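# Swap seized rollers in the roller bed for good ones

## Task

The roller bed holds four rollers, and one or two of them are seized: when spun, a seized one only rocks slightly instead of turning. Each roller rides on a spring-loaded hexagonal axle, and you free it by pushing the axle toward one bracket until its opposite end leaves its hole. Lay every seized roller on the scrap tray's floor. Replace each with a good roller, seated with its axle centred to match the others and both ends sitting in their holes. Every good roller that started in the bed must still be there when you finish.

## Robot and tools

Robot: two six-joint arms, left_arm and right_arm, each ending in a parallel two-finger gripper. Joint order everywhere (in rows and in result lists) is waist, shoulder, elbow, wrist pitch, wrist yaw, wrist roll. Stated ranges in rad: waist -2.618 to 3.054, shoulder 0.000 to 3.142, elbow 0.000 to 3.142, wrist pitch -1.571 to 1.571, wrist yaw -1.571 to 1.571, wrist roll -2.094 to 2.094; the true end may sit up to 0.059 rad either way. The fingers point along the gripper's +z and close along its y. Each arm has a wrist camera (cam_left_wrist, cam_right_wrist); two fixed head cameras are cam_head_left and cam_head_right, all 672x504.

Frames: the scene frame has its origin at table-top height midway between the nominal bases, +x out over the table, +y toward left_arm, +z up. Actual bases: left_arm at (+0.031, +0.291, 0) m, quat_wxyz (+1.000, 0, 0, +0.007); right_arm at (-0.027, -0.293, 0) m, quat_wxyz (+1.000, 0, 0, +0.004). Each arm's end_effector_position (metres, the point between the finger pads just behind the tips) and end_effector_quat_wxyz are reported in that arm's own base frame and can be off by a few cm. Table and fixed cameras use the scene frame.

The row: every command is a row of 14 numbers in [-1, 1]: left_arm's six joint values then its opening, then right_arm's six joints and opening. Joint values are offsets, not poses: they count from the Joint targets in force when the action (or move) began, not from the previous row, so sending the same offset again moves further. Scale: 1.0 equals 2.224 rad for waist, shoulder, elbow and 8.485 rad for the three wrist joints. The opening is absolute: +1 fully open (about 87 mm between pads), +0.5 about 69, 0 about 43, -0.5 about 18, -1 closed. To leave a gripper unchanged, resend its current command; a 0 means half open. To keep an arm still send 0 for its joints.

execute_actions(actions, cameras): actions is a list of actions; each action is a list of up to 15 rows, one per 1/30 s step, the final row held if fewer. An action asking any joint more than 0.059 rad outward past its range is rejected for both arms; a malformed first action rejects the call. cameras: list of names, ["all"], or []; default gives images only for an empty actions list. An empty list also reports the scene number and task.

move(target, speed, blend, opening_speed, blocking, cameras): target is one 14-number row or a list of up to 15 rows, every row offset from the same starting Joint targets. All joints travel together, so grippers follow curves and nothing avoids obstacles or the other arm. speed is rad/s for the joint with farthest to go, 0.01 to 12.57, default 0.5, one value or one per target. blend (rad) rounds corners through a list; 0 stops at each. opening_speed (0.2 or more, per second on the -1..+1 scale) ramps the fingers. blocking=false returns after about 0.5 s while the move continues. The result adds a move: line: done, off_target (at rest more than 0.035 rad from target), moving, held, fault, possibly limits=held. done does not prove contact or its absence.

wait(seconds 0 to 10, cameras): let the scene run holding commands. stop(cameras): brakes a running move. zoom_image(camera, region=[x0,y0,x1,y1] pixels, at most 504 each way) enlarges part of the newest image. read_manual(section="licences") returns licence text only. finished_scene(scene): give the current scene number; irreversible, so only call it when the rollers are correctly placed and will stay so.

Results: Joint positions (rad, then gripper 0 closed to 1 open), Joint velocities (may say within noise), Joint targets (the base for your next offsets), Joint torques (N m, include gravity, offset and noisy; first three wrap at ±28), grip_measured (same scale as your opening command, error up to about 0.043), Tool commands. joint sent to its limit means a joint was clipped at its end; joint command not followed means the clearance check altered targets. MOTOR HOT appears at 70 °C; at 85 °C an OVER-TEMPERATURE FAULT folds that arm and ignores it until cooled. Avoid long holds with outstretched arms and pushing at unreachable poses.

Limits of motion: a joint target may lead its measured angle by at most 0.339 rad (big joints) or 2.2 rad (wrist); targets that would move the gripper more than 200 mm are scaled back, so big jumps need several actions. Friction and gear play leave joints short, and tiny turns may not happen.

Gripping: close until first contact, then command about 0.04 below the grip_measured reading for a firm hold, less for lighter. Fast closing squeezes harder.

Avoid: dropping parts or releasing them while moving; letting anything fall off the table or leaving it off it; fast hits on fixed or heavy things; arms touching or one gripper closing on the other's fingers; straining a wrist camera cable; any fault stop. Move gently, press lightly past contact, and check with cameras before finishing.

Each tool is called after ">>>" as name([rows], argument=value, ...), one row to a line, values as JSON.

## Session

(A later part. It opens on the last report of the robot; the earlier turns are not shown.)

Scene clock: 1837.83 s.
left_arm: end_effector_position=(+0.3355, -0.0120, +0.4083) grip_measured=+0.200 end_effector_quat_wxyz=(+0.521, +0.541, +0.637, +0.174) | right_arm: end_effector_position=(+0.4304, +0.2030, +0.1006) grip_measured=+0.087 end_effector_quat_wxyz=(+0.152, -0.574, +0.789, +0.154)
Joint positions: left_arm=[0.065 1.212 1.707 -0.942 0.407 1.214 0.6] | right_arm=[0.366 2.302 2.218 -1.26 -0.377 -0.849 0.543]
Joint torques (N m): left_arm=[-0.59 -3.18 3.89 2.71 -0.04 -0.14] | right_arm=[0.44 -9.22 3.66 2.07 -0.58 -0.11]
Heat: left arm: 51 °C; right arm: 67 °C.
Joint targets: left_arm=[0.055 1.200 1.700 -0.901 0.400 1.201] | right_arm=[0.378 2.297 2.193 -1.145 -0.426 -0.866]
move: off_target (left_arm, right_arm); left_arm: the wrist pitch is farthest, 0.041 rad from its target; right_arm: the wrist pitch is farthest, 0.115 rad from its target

>>> move(target=[0,0,0,0,0,0,0.2, 0,0.002,0,0,0,0,0.35], speed=0.15, opening_speed=0.4, cameras=["cam_right_wrist","cam_head_left"])

>>> zoom_image(camera="cam_head_left", region=[305, 110, 355, 160])

>>> zoom_image(camera="cam_head_left", region=[405, 130, 445, 170])

Scene clock: 1845.70 s.
left_arm: end_effector_position=(+0.3355, -0.0120, +0.4083) grip_measured=+0.200 end_effector_quat_wxyz=(+0.521, +0.541, +0.637, +0.174) | right_arm: end_effector_position=(+0.4379, +0.2157, +0.0967) grip_measured=+0.350 end_effector_quat_wxyz=(+0.175, -0.580, +0.779, +0.158)
Joint positions: left_arm=[0.065 1.212 1.707 -0.942 0.407 1.214 0.6] | right_arm=[0.378 2.302 2.194 -1.19 -0.396 -0.847 0.675]
Joint torques (N m): left_arm=[-0.58 -3.18 3.88 2.71 -0.04 -0.14] | right_arm=[0.21 -8.98 5.78 1.37 -0.43 -0.09]
Heat: left arm: 51 °C; right arm: 65 °C.
Joint targets: left_arm=[0.055 1.200 1.700 -0.901 0.400 1.201] | right_arm=[0.378 2.302 2.193 -1.145 -0.426 -0.866]
move: off_target (left_arm, right_arm); left_arm: the wrist pitch is farthest, 0.041 rad from its target; right_arm: the wrist pitch is farthest, 0.045 rad from its target
Images, in order (width x height): cam_head_left 672x504, cam_right_wrist 672x504.

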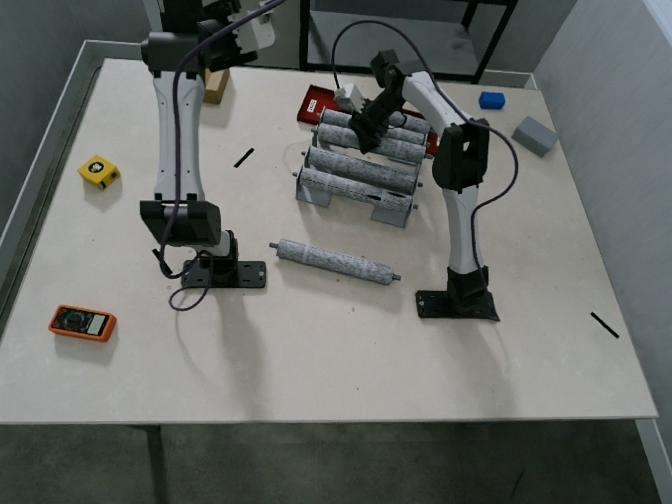

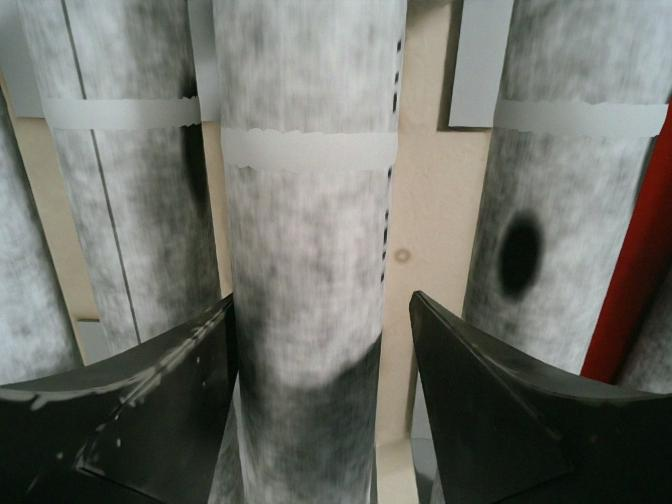

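Scaled by 10.080.

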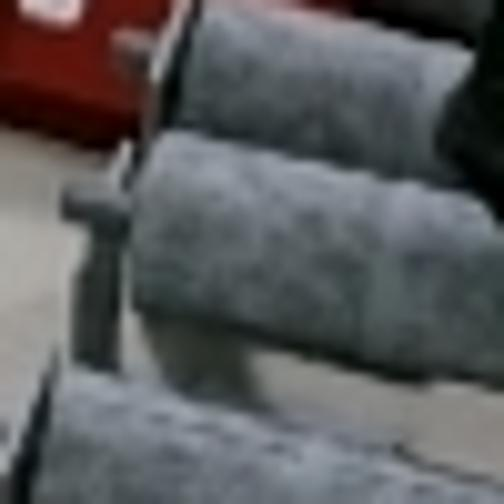

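Scaled by 12.600.

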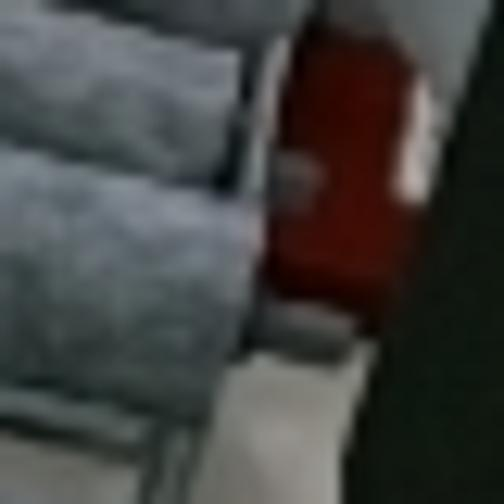

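>>> move([
  [-0.1147,0,0,0,-0.0259,-0.3522,0.6, 0,0,0.1259,-0.033,0,0,0.35],
  [-0.1147,0,0,0,-0.0259,-0.3522,0.6, -0.2095,-0.2248,-0.2738,0.01,-0.0429,-0.0429,0.2],
], speed=[0.6,0.5], cameras=["cam_right_wrist","cam_head_left","cam_left_wrist"])

Scene clock: 1931.20 s.
left_arm: end_effector_position=(+0.3138, -0.1344, +0.4345) grip_measured=+0.600 end_effector_quat_wxyz=(+0.226, -0.568, +0.624, -0.486) | right_arm: end_effector_position=(+0.3857, +0.0568, +0.1341) grip_measured=+0.200 end_effector_quat_wxyz=(+0.298, -0.523, +0.765, +0.231)
Joint positions: left_arm=[-0.19 1.212 1.707 -0.942 0.188 -1.785 0.8] | right_arm=[-0.09 1.853 1.589 -1.096 -0.75 -1.206 0.6]
Joint torques (N m): left_arm=[-0.58 -3.25 3.95 2.8 -0.13 0.02] | right_arm=[-0.27 -10.22 5.45 1.12 -0.67 -0.13]
Heat: left arm: 51 °C; right arm: 58 °C.
Joint targets: left_arm=[-0.200 1.200 1.700 -0.901 0.181 -1.788] | right_arm=[-0.088 1.802 1.584 -1.060 -0.790 -1.230]
move: off_target (left_arm, right_arm); target 2's new numbers were sent with right_arm's shoulder 0.051 rad from that target; left_arm: the wrist pitch is farthest, 0.041 rad from its target; right_arm: the shoulder is farthest, 0.051 rad from its target
Images, in order (width x height): cam_head_left 672x504, cam_left_wrist 672x504, cam_right_wrist 672x504.

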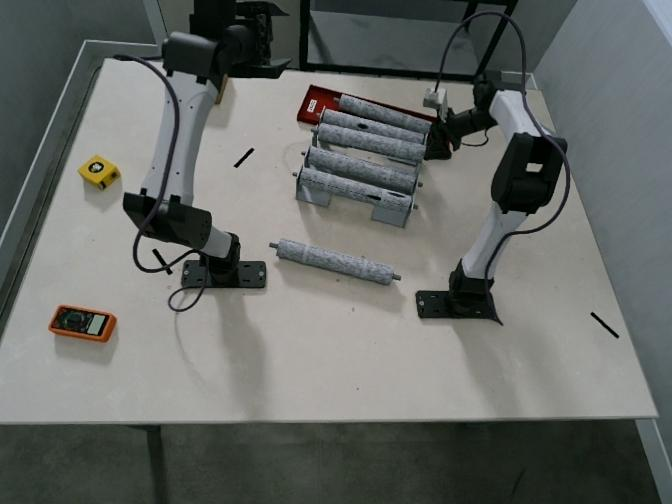

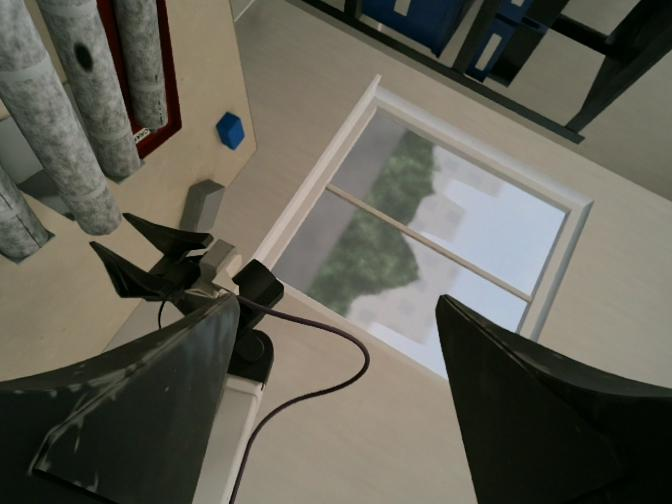

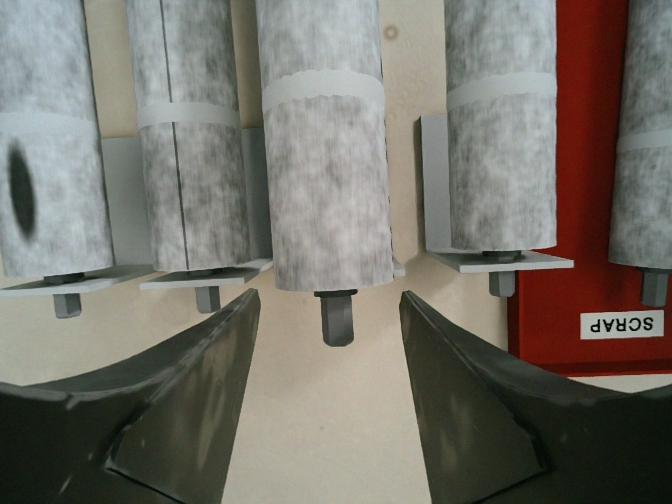

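>>> zoom_image(camera="cam_right_wrist", region=[120, 200, 600, 360])

>>> zoom_image(camera="cam_head_left", region=[290, 90, 440, 190])

Scaled by 1.050.

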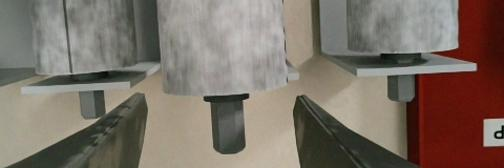

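Scaled by 3.360.

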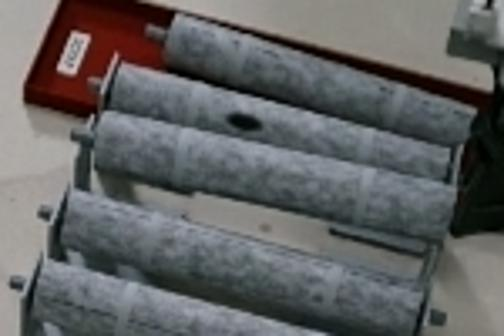

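>>> move([
  [0,0,0,0,0,0,0.6, 0,0,0.1124,-0.0236,0,0,0.4],
  [-0.1106,0.4609,0.2644,-0.06,0,0,0.6, 0.1915,0.1475,0.2815,-0.0519,0.1019,0.0369,0.4],
], speed=[0.5,0.5], cameras=["cam_right_wrist","cam_head_left","cam_left_wrist"])

Scene clock: 2013.07 s.
left_arm: end_effector_position=(+0.4020, -0.2734, +0.1521) grip_measured=+0.600 end_effector_quat_wxyz=(-0.042, -0.608, +0.783, -0.125) | right_arm: end_effector_position=(+0.4002, +0.0921, +0.1618) grip_measured=+0.400 end_effector_quat_wxyz=(+0.054, -0.591, +0.803, -0.048)
Joint positions: left_arm=[-0.448 2.237 2.253 -1.398 0.187 -1.786 0.8] | right_arm=[0.334 2.121 2.169 -1.486 0.06 -0.939 0.7]
Joint torques (N m): left_arm=[-0.21 -10.74 8.02 0.73 -0.1 -0.03] | right_arm=[-0.18 -7.04 9.18 0.49 0.19 0.23]
Heat: left arm: 51 °C; right arm: 60 °C.
Joint targets: left_arm=[-0.446 2.225 2.289 -1.410 0.181 -1.788] | right_arm=[0.338 2.130 2.211 -1.501 0.075 -0.917]
move: off_target (right_arm); right_arm: the elbow is farthest, 0.041 rad from its target
Images, in order (width x height): cam_head_left 672x504, cam_left_wrist 672x504, cam_right_wrist 672x504.

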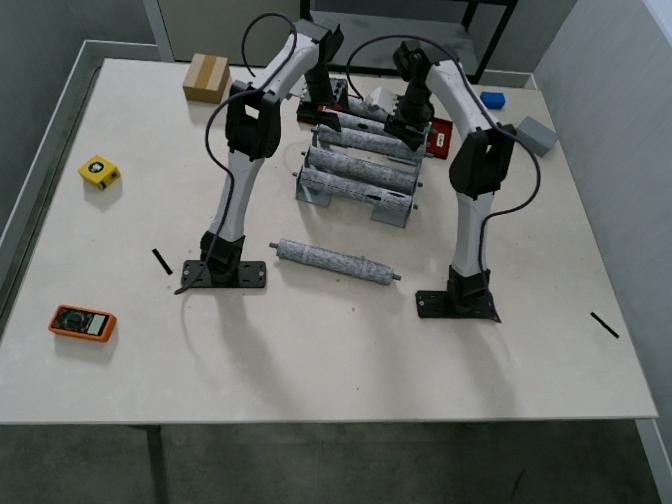

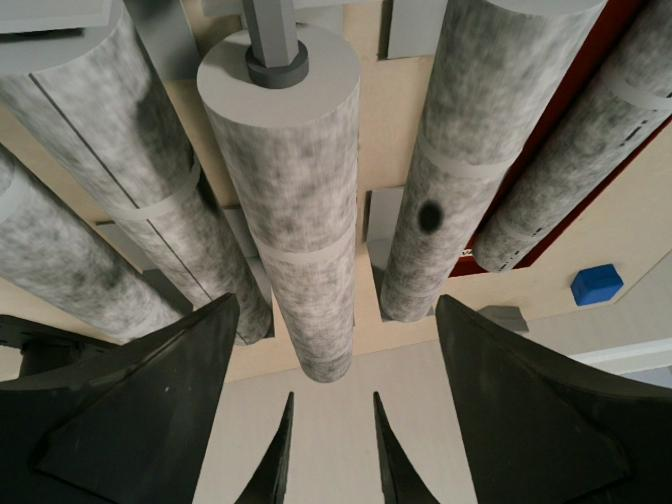

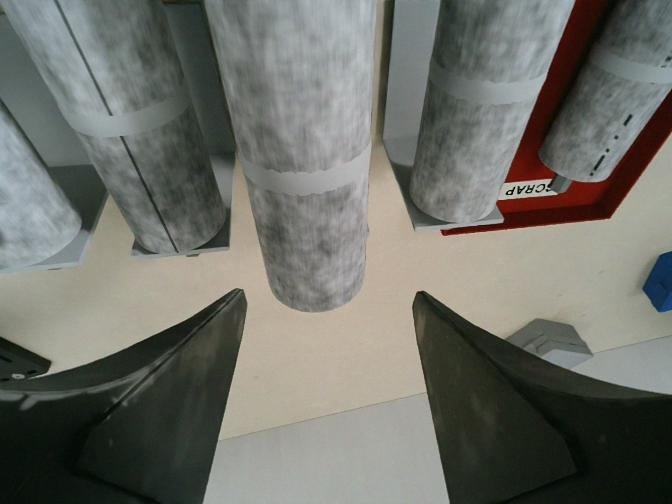

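>>> move(target=[-0.0054,-0.0247,-0.0895,0.0141,0,0,0.6, 0.0063,-0.027,-0.1084,0.0225,0.0024,0.002,0.4], speed=0.3, cameras=["cam_right_wrist","cam_left_wrist"])

Scene clock: 2083.70 s.
left_arm: end_effector_position=(+0.3926, -0.2705, +0.1177) grip_measured=+0.600 end_effector_quat_wxyz=(-0.054, -0.610, +0.784, -0.101) | right_arm: end_effector_position=(+0.3959, +0.0904, +0.1137) grip_measured=+0.400 end_effector_quat_wxyz=(+0.025, -0.588, +0.807, -0.050)
Joint positions: left_arm=[-0.451 2.22 2.097 -1.312 0.187 -1.786 0.8] | right_arm=[0.341 2.121 1.971 -1.343 0.081 -0.922 0.7]
Joint torques (N m): left_arm=[-0.76 -13.6 4.31 1.01 -0.1 -0.03] | right_arm=[0.39 -11.78 5.5 0.92 0.19 0.24]
Heat: left arm: 48 °C; right arm: 54 °C.
Joint targets: left_arm=[-0.458 2.170 2.089 -1.290 0.181 -1.788] | right_arm=[0.352 2.070 1.969 -1.310 0.095 -0.900]
move: off_target (left_arm, right_arm); left_arm: the shoulder is farthest, 0.050 rad from its target; right_arm: the shoulder is farthest, 0.051 rad from its target
Images, in order (width x height): cam_left_wrist 672x504, cam_right_wrist 672x504.

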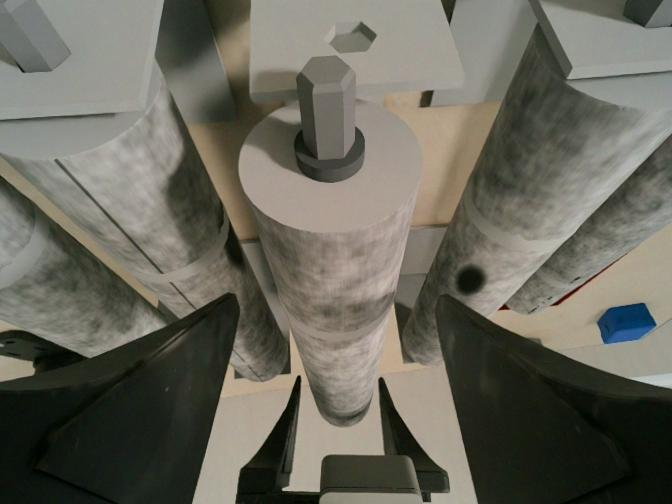

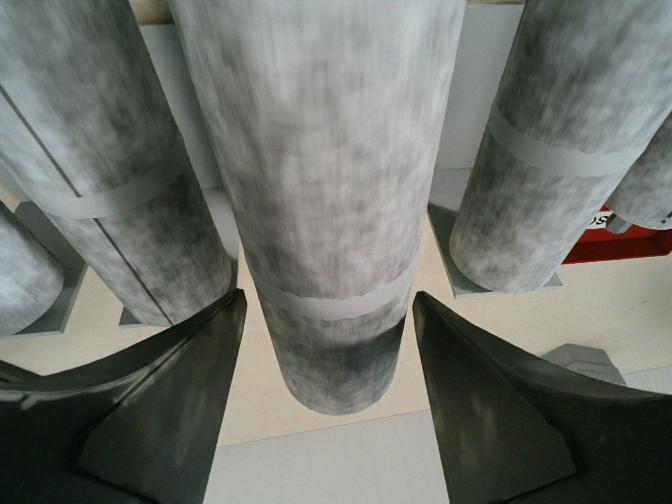

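>>> move([
  [0,0,-0.0185,0.0048,0,0,0.6, 0,0,-0.0115,0.003,0,0,0.4],
  [0,0,-0.0185,0.0048,0,0,0.0, 0,0,-0.0115,0.003,0,0,0.04],
], speed=0.3, opening_speed=0.5, cameras=["cam_right_wrist","cam_left_wrist"])

Scene clock: 2100.77 s.
left_arm: end_effector_position=(+0.3918, -0.2734, +0.1087) grip_measured=+0.058 end_effector_quat_wxyz=(-0.054, -0.608, +0.786, -0.102) | right_arm: end_effector_position=(+0.3979, +0.0909, +0.1077) grip_measured=+0.094 end_effector_quat_wxyz=(+0.028, -0.589, +0.806, -0.053)
Joint positions: left_arm=[-0.457 2.217 2.055 -1.271 0.187 -1.786 0.529] | right_arm=[0.343 2.121 1.947 -1.312 0.086 -0.922 0.547]
Joint torques (N m): left_arm=[-0.55 -13.48 4.37 1 -0.11 -0.03] | right_arm=[0.32 -11.79 5.33 0.87 0.16 0.25]
Heat: left arm: 52 °C; right arm: 58 °C.
Joint targets: left_arm=[-0.458 2.170 2.048 -1.249 0.181 -1.788] | right_arm=[0.352 2.070 1.944 -1.284 0.095 -0.900]
move: off_target (left_arm, right_arm); target 2's new numbers were sent with right_arm's shoulder 0.051 rad from that target; left_arm: the shoulder is farthest, 0.047 rad from its target; right_arm: the shoulder is farthest, 0.051 rad from its target
Images, in order (width x height): cam_left_wrist 672x504, cam_right_wrist 672x504.

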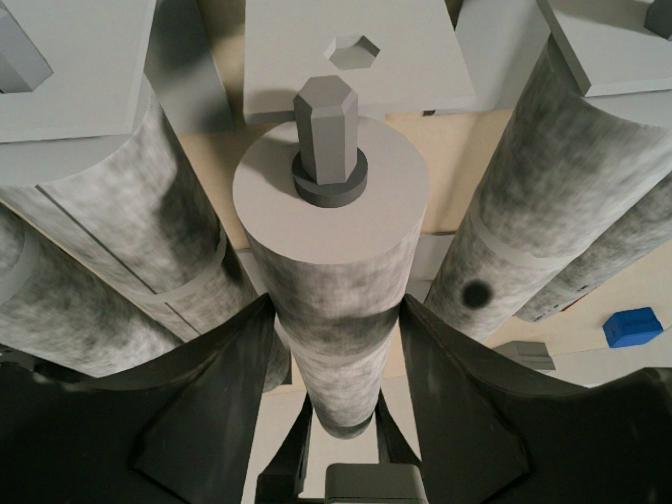

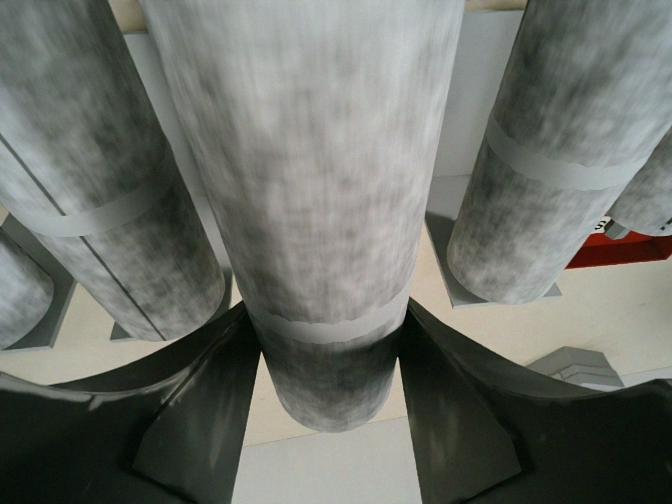

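>>> move(target=[-0.0135,0,0,0.0012,0,-0.0026,-0.03, -0.0171,0,0,-0.0072,0,-0.0022,0.0], speed=0.08, cameras=["cam_right_wrist","cam_left_wrist"])

Scene clock: 2124.83 s.
left_arm: end_effector_position=(+0.3916, -0.2738, +0.1088) grip_measured=+0.057 end_effector_quat_wxyz=(-0.046, -0.609, +0.785, -0.099) | right_arm: end_effector_position=(+0.3976, +0.0903, +0.1075) grip_measured=+0.094 end_effector_quat_wxyz=(+0.028, -0.588, +0.807, -0.051)
Joint positions: left_arm=[-0.464 2.214 2.055 -1.271 0.168 -1.796 0.529] | right_arm=[0.34 2.121 1.947 -1.314 0.081 -0.924 0.547]
Joint torques (N m): left_arm=[-1.72 -13.27 4.38 1.13 0.06 -0.08] | right_arm=[-1.76 -11.75 5.35 0.18 0.15 0.07]
Heat: left arm: 56 °C; right arm: 62 °C.
Joint targets: left_arm=[-0.488 2.170 2.048 -1.239 0.181 -1.810] | right_arm=[0.314 2.070 1.944 -1.345 0.095 -0.918]
move: off_target (left_arm, right_arm); left_arm: the shoulder is farthest, 0.044 rad from its target; right_arm: the shoulder is farthest, 0.051 rad from its target
Images, in order (width x height): cam_left_wrist 672x504, cam_right_wrist 672x504.

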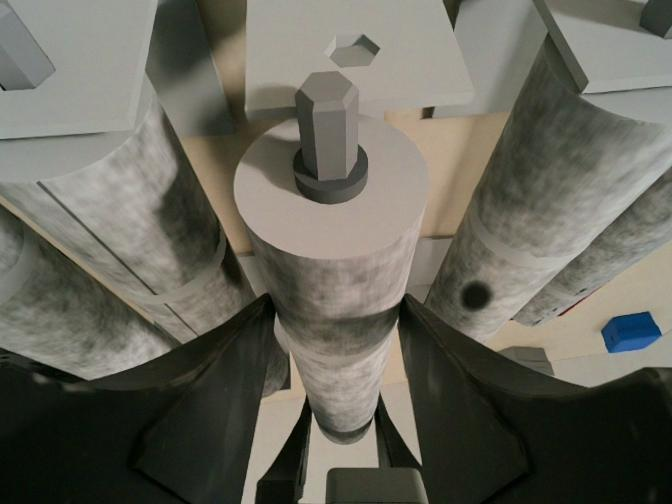

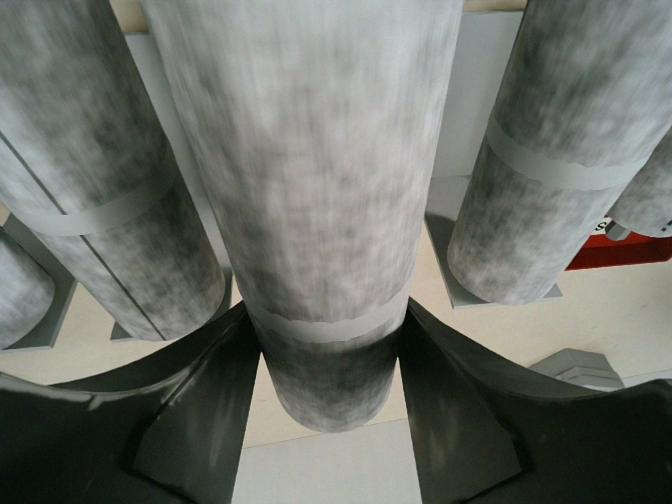

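>>> move(target=[0,0,0.034,-0.0014,0,0,-0.03, 0,0,0.036,-0.0014,0,0,0.0], speed=0.12, cameras=["cam_right_wrist","cam_left_wrist"])

Scene clock: 2138.50 s.
left_arm: end_effector_position=(+0.3913, -0.2803, +0.1122) grip_measured=+0.050 end_effector_quat_wxyz=(-0.041, -0.606, +0.787, -0.104) | right_arm: end_effector_position=(+0.3947, +0.0843, +0.1116) grip_measured=+0.094 end_effector_quat_wxyz=(+0.019, -0.584, +0.810, -0.048)
Joint positions: left_arm=[-0.48 2.215 2.071 -1.271 0.16 -1.805 0.525] | right_arm=[0.327 2.123 1.965 -1.348 0.08 -0.924 0.547]
Joint torques (N m): left_arm=[-0.58 -13.27 9.81 1.02 0.12 -0.05] | right_arm=[-0.81 -11.77 10.95 0.38 0.15 0.07]
Heat: left arm: 61 °C; right arm: 63 °C.
Joint targets: left_arm=[-0.488 2.170 2.124 -1.251 0.181 -1.810] | right_arm=[0.314 2.070 2.024 -1.357 0.095 -0.918]
move: off_target (left_arm, right_arm); left_arm: the elbow is farthest, 0.053 rad from its target; right_arm: the elbow is farthest, 0.059 rad from its target
Images, in order (width x height): cam_left_wrist 672x504, cam_right_wrist 672x504.

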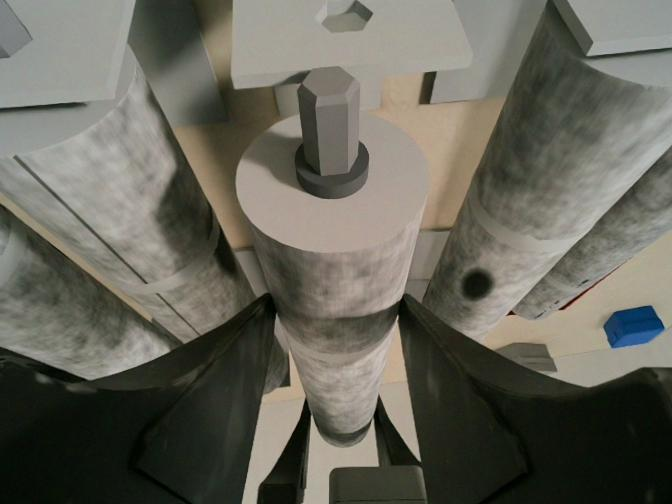

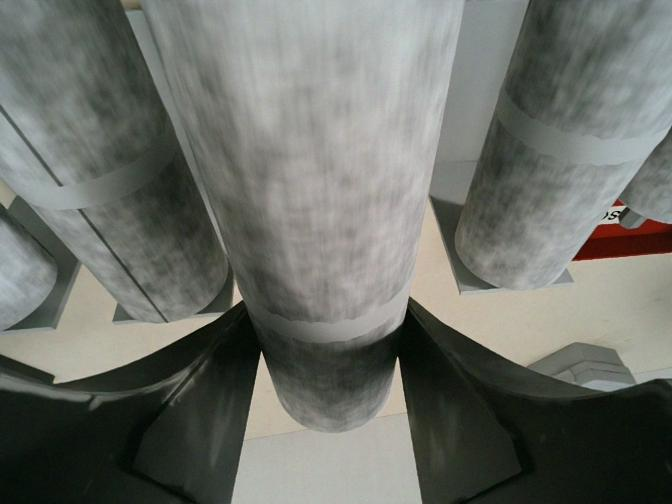

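>>> move(target=[-0.009,0,0,0.0008,0,-0.0017,-0.03, -0.0085,0,0,-0.0028,0,-0.0019,0.0], speed=0.08, cameras=["cam_left_wrist"])

Scene clock: 2147.27 s.
left_arm: end_effector_position=(+0.3873, -0.2888, +0.1125) grip_measured=+0.045 end_effector_quat_wxyz=(-0.042, -0.605, +0.788, -0.105) | right_arm: end_effector_position=(+0.3898, +0.0760, +0.1120) grip_measured=+0.094 end_effector_quat_wxyz=(+0.006, -0.582, +0.812, -0.044)
Joint positions: left_arm=[-0.5 2.215 2.071 -1.266 0.16 -1.823 0.523] | right_arm=[0.312 2.123 1.965 -1.375 0.08 -0.933 0.547]
Joint torques (N m): left_arm=[-0.58 -13.29 9.85 1.04 0.12 -0.03] | right_arm=[-1.07 -11.69 10.91 0.37 0.15 -0.01]
Heat: left arm: 63 °C; right arm: 64 °C.
Joint targets: left_arm=[-0.508 2.170 2.124 -1.244 0.181 -1.824] | right_arm=[0.295 2.070 2.024 -1.381 0.095 -0.934]
move: off_target (left_arm, right_arm); left_arm: the elbow is farthest, 0.053 rad from its target; right_arm: the elbow is farthest, 0.059 rad from its target
Images, in order (width x height): cam_left_wrist 672x504.

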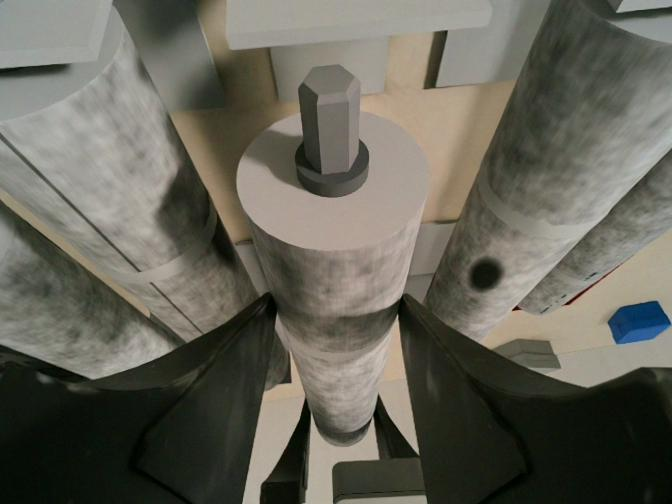

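>>> move(target=[-0.0027,0.0306,0.0256,-0.0026,0,-0.0007,-0.03, -0.0085,0.0247,0.0139,-0.0011,0,-0.0022,0.0], speed=0.1, cameras=["cam_left_wrist","cam_right_wrist"])

Scene clock: 2194.00 s.
left_arm: end_effector_position=(+0.3970, -0.3012, +0.1239) grip_measured=-0.030 end_effector_quat_wxyz=(-0.035, -0.599, +0.790, -0.128) | right_arm: end_effector_position=(+0.3966, +0.0700, +0.1141) grip_measured=+0.086 end_effector_quat_wxyz=(+0.011, -0.580, +0.813, -0.044)
Joint positions: left_arm=[-0.51 2.24 2.144 -1.266 0.167 -1.826 0.485] | right_arm=[0.292 2.134 1.991 -1.378 0.077 -0.948 0.543]
Joint torques (N m): left_arm=[-0.55 -10.22 8.38 0.9 0.08 -0.04] | right_arm=[-1.07 -8.49 11.19 0.31 0.2 -0.04]
Heat: left arm: 67 °C; right arm: 66 °C.
Joint targets: left_arm=[-0.514 2.239 2.181 -1.266 0.181 -1.830] | right_arm=[0.276 2.125 2.055 -1.390 0.095 -0.953]
move: off_target (left_arm, right_arm); left_arm: the elbow is farthest, 0.037 rad from its target; right_arm: the elbow is farthest, 0.064 rad from its target
Images, in order (width x height): cam_left_wrist 672x504, cam_right_wrist 672x504.

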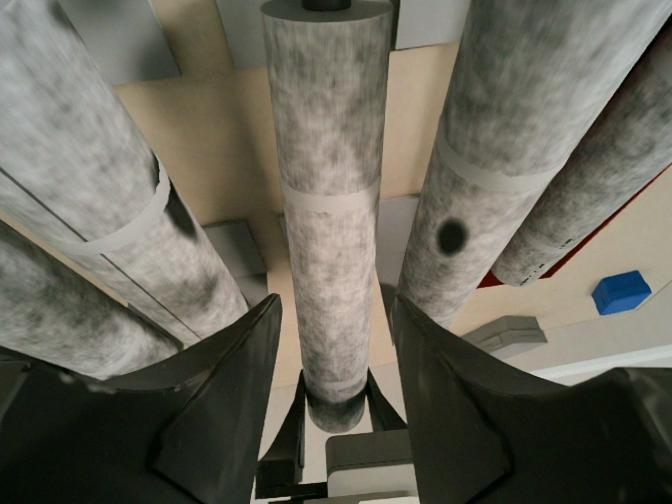

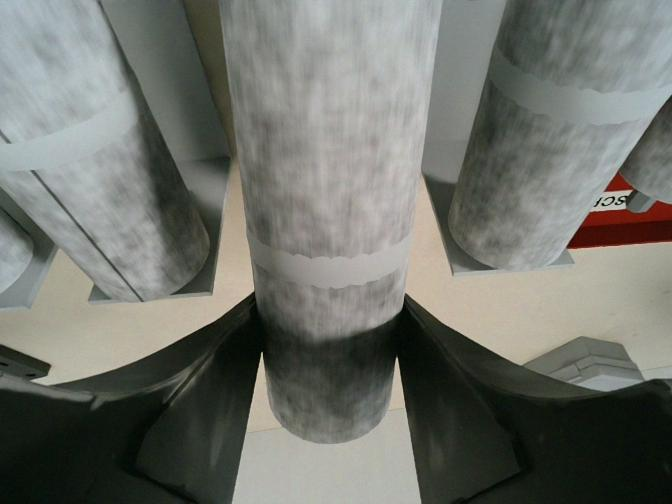

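>>> execute_actions(actions=[], cameras=["cam_head_left","cam_head_right"])

>>> zoom_image(camera="cam_head_left", region=[290, 90, 440, 190])

>>> zoom_image(camera="cam_head_right", region=[300, 90, 450, 190])

Scene clock: 2203.40 s.
left_arm: end_effector_position=(+0.3961, -0.3024, +0.1239) grip_measured=-0.030 end_effector_quat_wxyz=(-0.036, -0.598, +0.790, -0.128) | right_arm: end_effector_position=(+0.3966, +0.0700, +0.1141) grip_measured=+0.086 end_effector_quat_wxyz=(+0.011, -0.580, +0.813, -0.044)
Joint positions: left_arm=[-0.514 2.24 2.144 -1.266 0.167 -1.826 0.485] | right_arm=[0.292 2.134 1.991 -1.378 0.077 -0.948 0.543]
Joint velocities: within noise
Joint torques (N m): left_arm=[-0.5 -10.18 8.39 0.89 0.08 -0.05] | right_arm=[-1.05 -8.43 11.19 0.32 0.22 -0.05]
Heat: left arm: 63 °C; right arm: 64 °C.
Joint targets: left_arm=[-0.514 2.239 2.181 -1.266 0.181 -1.830] | right_arm=[0.276 2.125 2.055 -1.390 0.095 -0.953]
Tool commands: left_gripper/opening=-0.03 right_gripper/opening=+0.0
Images, in order (width x height): cam_head_left 672x504, cam_head_right 672x504.

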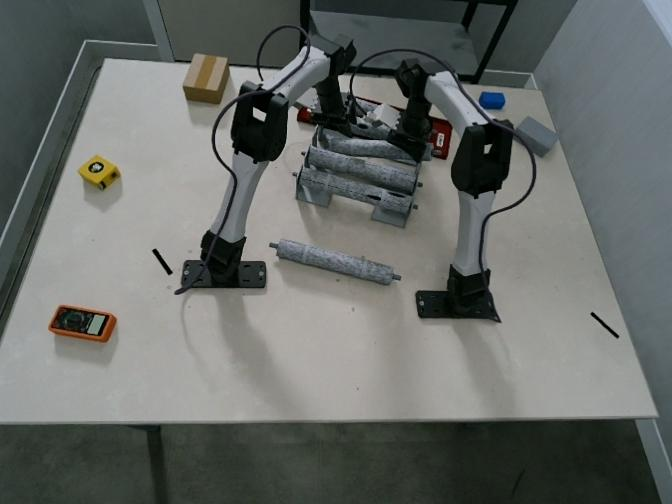

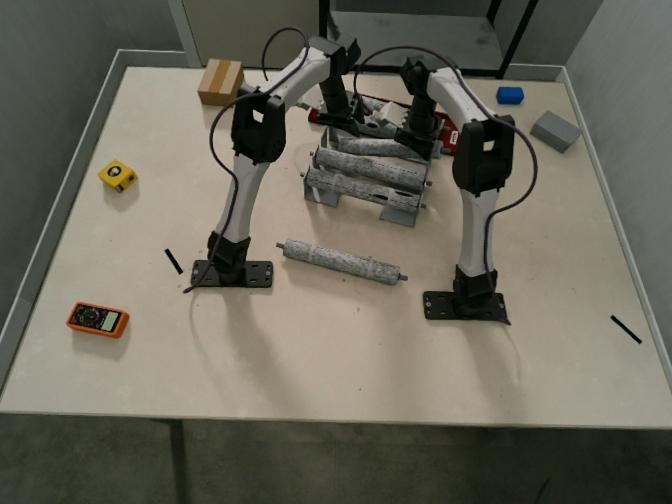

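Scaled by 3.360.

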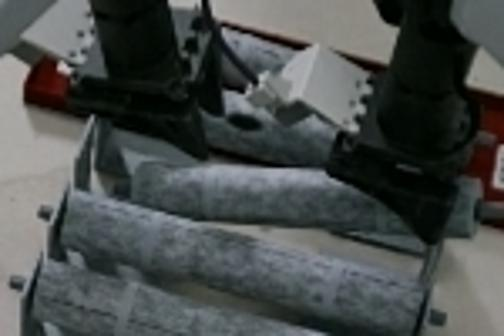

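Scaled by 3.360.

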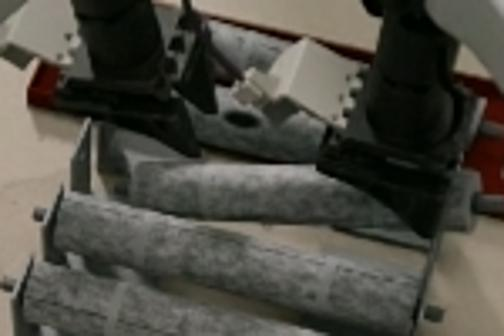

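>>> move(target=[0,0,-0.0881,0.0213,0,0,0.3, 0,0,-0.027,0.002,0,0,0.0], speed=0.25, opening_speed=1.0, cameras=["cam_left_wrist","cam_right_wrist"])

Scene clock: 2282.20 s.
left_arm: end_effector_position=(+0.3986, -0.3039, +0.0847) grip_measured=+0.300 end_effector_quat_wxyz=(-0.036, -0.598, +0.790, -0.128) | right_arm: end_effector_position=(+0.3958, +0.0698, +0.1129) grip_measured=+0.086 end_effector_quat_wxyz=(+0.010, -0.579, +0.814, -0.044)
Joint positions: left_arm=[-0.514 2.241 1.991 -1.111 0.167 -1.826 0.65] | right_arm=[0.292 2.134 1.986 -1.377 0.077 -0.945 0.543]
Joint torques (N m): left_arm=[-0.5 -10.35 4.55 1.2 0.08 -0.04] | right_arm=[-0.9 -8.38 6.5 0.5 0.2 -0.06]
Heat: left arm: 55 °C; right arm: 57 °C.
Joint targets: left_arm=[-0.514 2.239 1.985 -1.086 0.181 -1.830] | right_arm=[0.276 2.125 1.995 -1.373 0.095 -0.953]
move: done
Images, in order (width x height): cam_left_wrist 672x504, cam_right_wrist 672x504.

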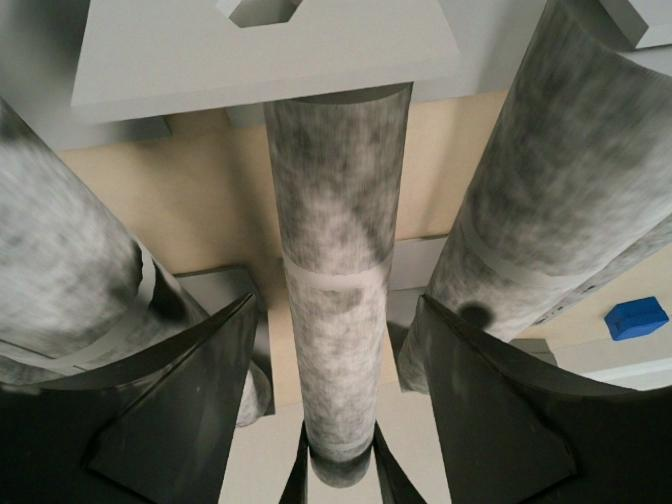

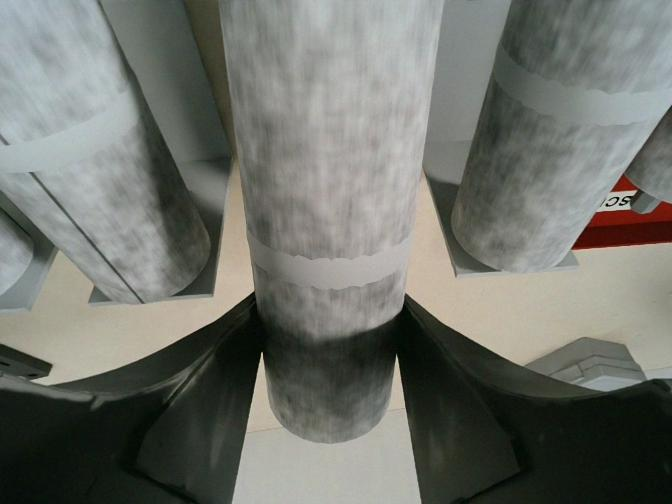

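>>> move(target=[0,0,0.03,-0.007,0,0,0.3, 0,0,-0.018,0.004,0,0,0.0], speed=0.15)

Scene clock: 2333.53 s.
left_arm: end_effector_position=(+0.3998, -0.3045, +0.0917) grip_measured=+0.300 end_effector_quat_wxyz=(-0.034, -0.598, +0.790, -0.131) | right_arm: end_effector_position=(+0.3943, +0.0689, +0.1088) grip_measured=+0.086 end_effector_quat_wxyz=(+0.006, -0.576, +0.816, -0.043)
Joint positions: left_arm=[-0.514 2.241 2.017 -1.131 0.167 -1.826 0.65] | right_arm=[0.291 2.134 1.97 -1.368 0.077 -0.941 0.543]
Joint torques (N m): left_arm=[-0.51 -10.33 8.31 0.75 0.08 -0.05] | right_arm=[-0.94 -8.44 4.41 0.76 0.18 -0.04]
Heat: left arm: 54 °C; right arm: 56 °C.
Joint targets: left_arm=[-0.514 2.239 2.052 -1.145 0.181 -1.830] | right_arm=[0.276 2.125 1.955 -1.339 0.095 -0.953]
move: done

>>> move([
  [0,0,0,0,0,0,0.3, 0.003,0,0,-0.001,0,0,0.0],
  [0,0,0,0,0,0,0.3, 0.003,0,0,-0.001,0,0,0.25],
], speed=0.15, opening_speed=0.3, cameras=["cam_left_wrist","cam_right_wrist"])

Scene clock: 2347.53 s.
left_arm: end_effector_position=(+0.3995, -0.3044, +0.0916) grip_measured=+0.300 end_effector_quat_wxyz=(-0.035, -0.598, +0.790, -0.130) | right_arm: end_effector_position=(+0.3925, +0.0638, +0.1063) grip_measured=+0.250 end_effector_quat_wxyz=(-0.001, -0.573, +0.818, -0.044)
Joint positions: left_arm=[-0.514 2.241 2.017 -1.133 0.167 -1.826 0.65] | right_arm=[0.283 2.134 1.957 -1.368 0.084 -0.941 0.625]
Joint torques (N m): left_arm=[-0.51 -10.37 8.29 0.75 0.08 -0.05] | right_arm=[-0.44 -8.47 5.23 0.62 0.19 -0.02]
Heat: left arm: 54 °C; right arm: 55 °C.
Joint targets: left_arm=[-0.514 2.239 2.052 -1.145 0.181 -1.830] | right_arm=[0.283 2.125 1.955 -1.348 0.095 -0.953]
move: done
Images, in order (width x height): cam_left_wrist 672x504, cam_right_wrist 672x504.

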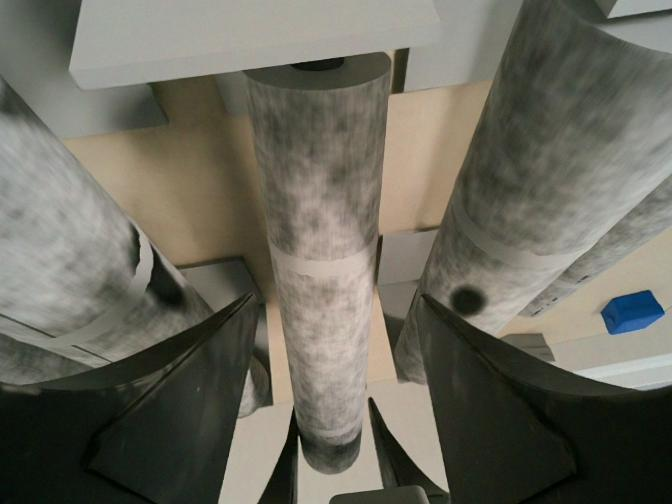

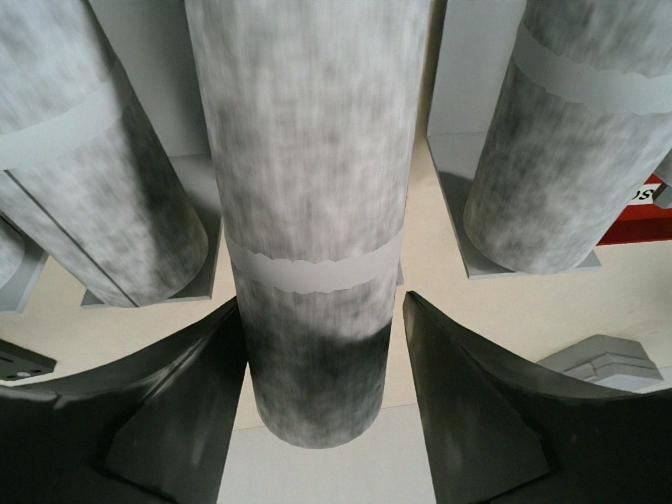

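>>> move(target=[0,0,0,0,0,0,0.3, 0.0742,0.0967,0.1304,0.009,-0.0147,0.0174,0.25], speed=0.15, cameras=["cam_left_wrist","cam_right_wrist"])

Scene clock: 2371.60 s.
left_arm: end_effector_position=(+0.4093, -0.2839, +0.0875) grip_measured=+0.300 end_effector_quat_wxyz=(-0.025, -0.616, +0.779, -0.117) | right_arm: end_effector_position=(+0.4271, +0.1433, +0.0881) grip_measured=+0.250 end_effector_quat_wxyz=(+0.050, -0.583, +0.811, -0.024)
Joint positions: left_arm=[-0.477 2.244 2.017 -1.149 0.141 -1.829 0.65] | right_arm=[0.403 2.318 2.201 -1.346 0.025 -0.846 0.625]
Joint torques (N m): left_arm=[-2.99 -10.69 8.25 0.91 0.3 -0.01] | right_arm=[2.89 -7.19 9.62 1.41 -0.45 0.43]
Heat: left arm: 55 °C; right arm: 55 °C.
Joint targets: left_arm=[-0.514 2.239 2.052 -1.145 0.181 -1.830] | right_arm=[0.448 2.340 2.245 -1.272 -0.029 -0.805]
move: off_target (left_arm, right_arm); left_arm: the wrist yaw is farthest, 0.040 rad from its target; right_arm: the wrist pitch is farthest, 0.074 rad from its target
Images, in order (width x height): cam_left_wrist 672x504, cam_right_wrist 672x504.

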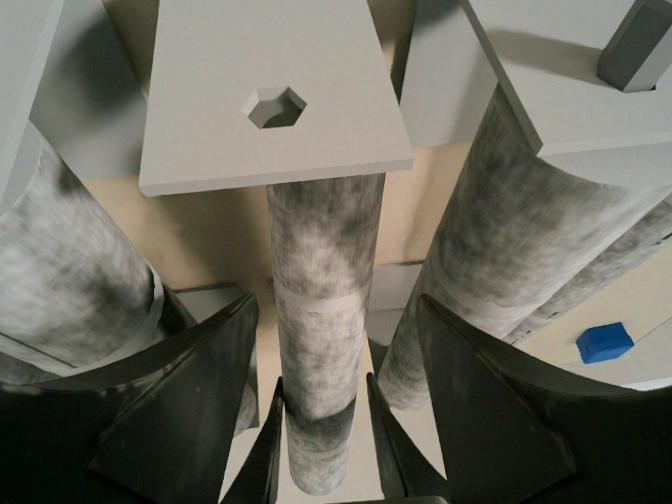

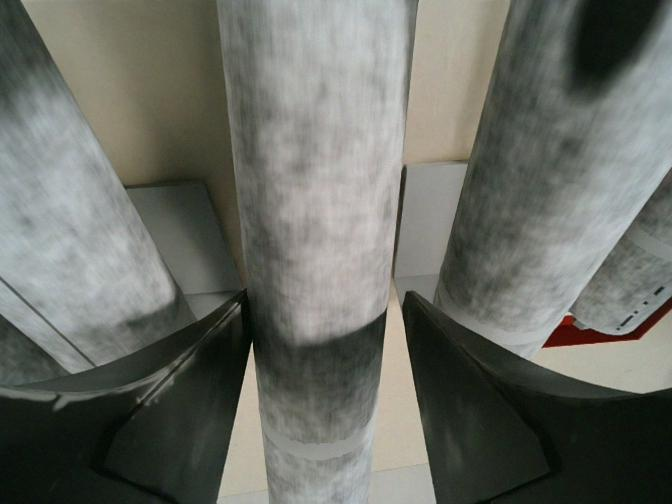

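>>> move(target=[0.03,0,0.02,-0.004,0,0,0.3, -0.03,0,0,0,0.0,0,0.25], speed=0.4, cameras=["cam_head_left","cam_head_right"])

Scene clock: 2378.03 s.
left_arm: end_effector_position=(+0.4222, -0.2759, +0.1014) grip_measured=+0.300 end_effector_quat_wxyz=(-0.027, -0.626, +0.768, -0.134) | right_arm: end_effector_position=(+0.4367, +0.1429, +0.0840) grip_measured=+0.250 end_effector_quat_wxyz=(+0.069, -0.567, +0.821, -0.011)
Joint positions: left_arm=[-0.443 2.244 2.06 -1.165 0.164 -1.829 0.65] | right_arm=[0.38 2.328 2.207 -1.311 -0.009 -0.829 0.625]
Joint torques (N m): left_arm=[-0.01 -10.69 8.42 0.76 0.1 -0.01] | right_arm=[-0.49 -8.09 9.1 1.09 -0.18 0.25]
Heat: left arm: 56 °C; right arm: 55 °C.
Joint targets: left_arm=[-0.447 2.239 2.096 -1.179 0.181 -1.830] | right_arm=[0.381 2.340 2.245 -1.272 -0.029 -0.805]
move: off_target (left_arm, right_arm); left_arm: the elbow is farthest, 0.037 rad from its target; right_arm: the wrist pitch is farthest, 0.039 rad from its target
Images, in order (width x height): cam_head_left 672x504, cam_head_right 672x504.

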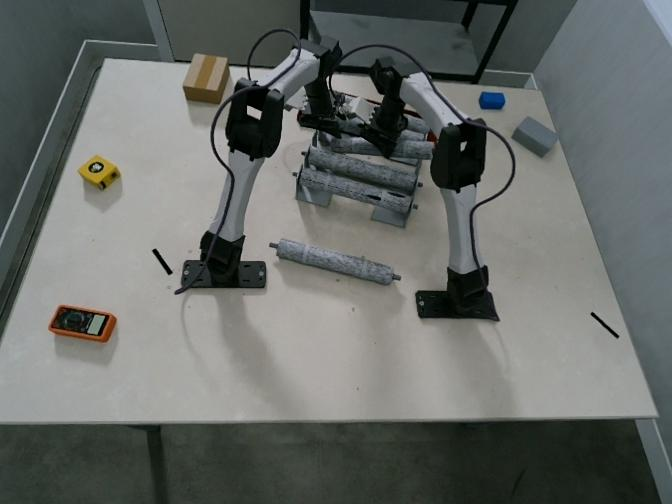

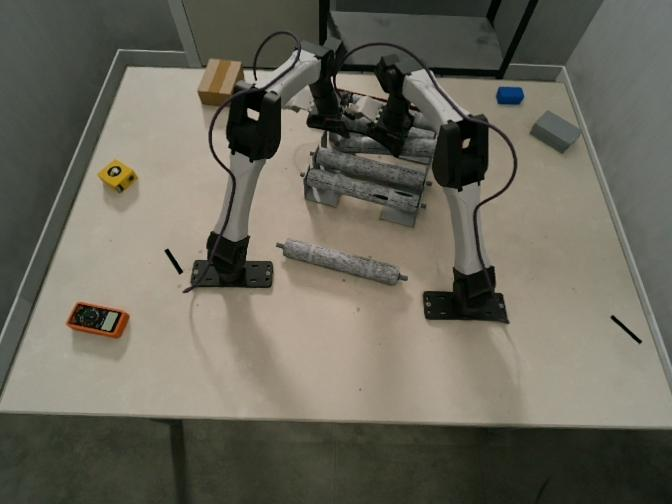

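>>> move([
  [0,0,0.0719,-0.0189,0,0,0.3, 0,0,0,0,0,0,0.25],
  [0.1277,-0.013,0.0468,-0.0249,0.004,0.0381,0.3, 0,0,0,0,0,0,0.25],
  [0.1277,-0.013,0.004,-0.0143,0.004,0.0381,0.3, 0,0,0,0,0,0,0.25],
], speed=0.4, blend=0.03, cameras=["cam_left_wrist","cam_right_wrist","cam_head_left"])

Scene clock: 2426.23 s.
left_arm: end_effector_position=(+0.4414, -0.1501, +0.1073) grip_measured=+0.300 end_effector_quat_wxyz=(-0.039, -0.618, +0.778, -0.105) | right_arm: end_effector_position=(+0.4431, +0.1472, +0.0876) grip_measured=+0.250 end_effector_quat_wxyz=(+0.087, -0.565, +0.820, -0.004)
Joint positions: left_arm=[-0.165 2.251 2.11 -1.324 0.199 -1.519 0.65] | right_arm=[0.375 2.328 2.223 -1.294 -0.031 -0.829 0.625]
Joint torques (N m): left_arm=[-0.14 -13.26 4.44 0.98 0.11 0.13] | right_arm=[0.09 -8.03 7.83 0.95 0.05 0.24]
Heat: left arm: 60 °C; right arm: 58 °C.
Joint targets: left_arm=[-0.163 2.210 2.105 -1.300 0.215 -1.507] | right_arm=[0.381 2.340 2.245 -1.272 -0.029 -0.805]
move: off_target (left_arm); left_arm: the shoulder is farthest, 0.040 rad from its target
Images, in order (width x height): cam_head_left 672x504, cam_left_wrist 672x504, cam_right_wrist 672x504.

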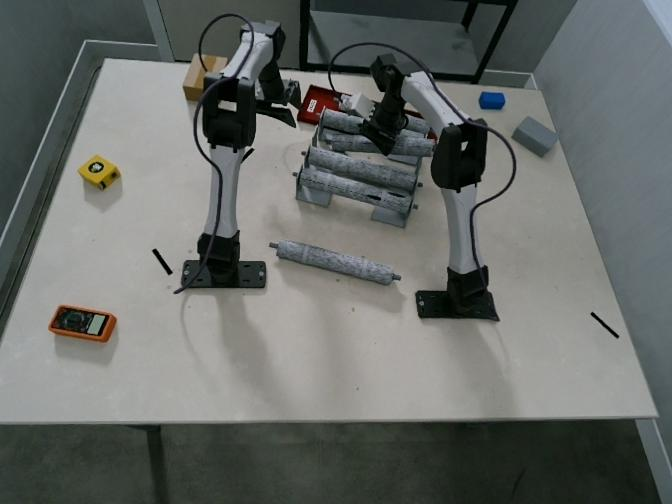

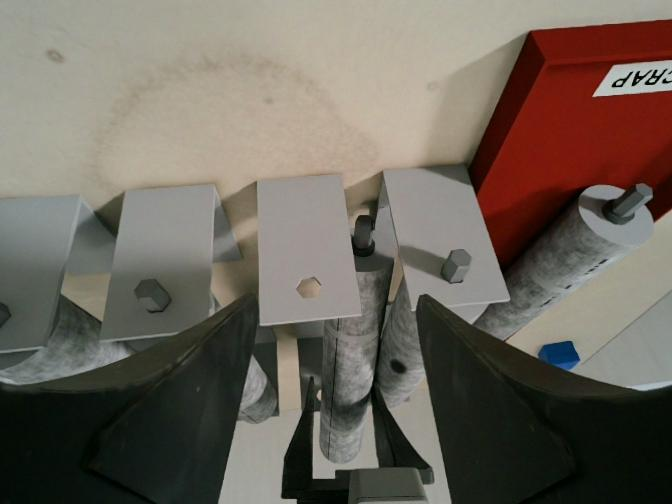

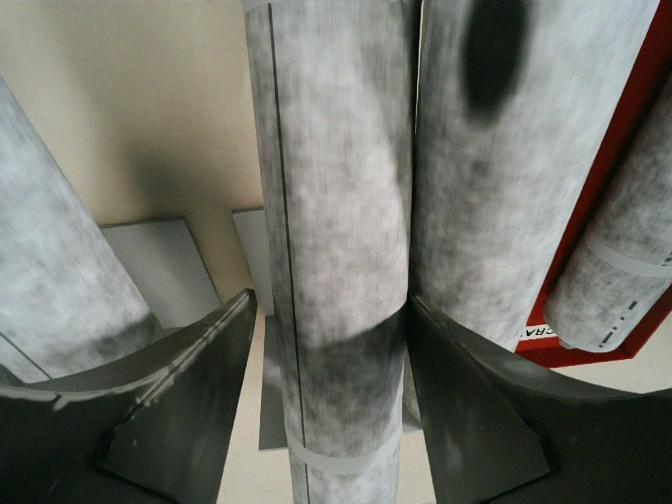

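>>> zoom_image(camera="cam_head_left", region=[290, 90, 450, 190])

>>> zoom_image(camera="cam_left_wrist", region=[230, 160, 530, 480])

Scaled by 3.150.

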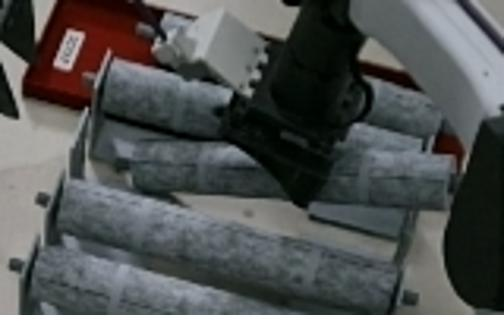

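Scaled by 1.575.

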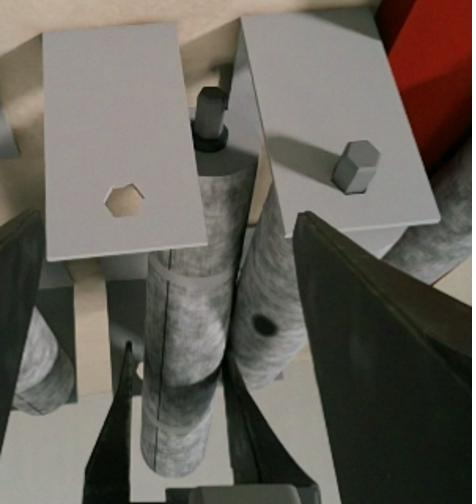

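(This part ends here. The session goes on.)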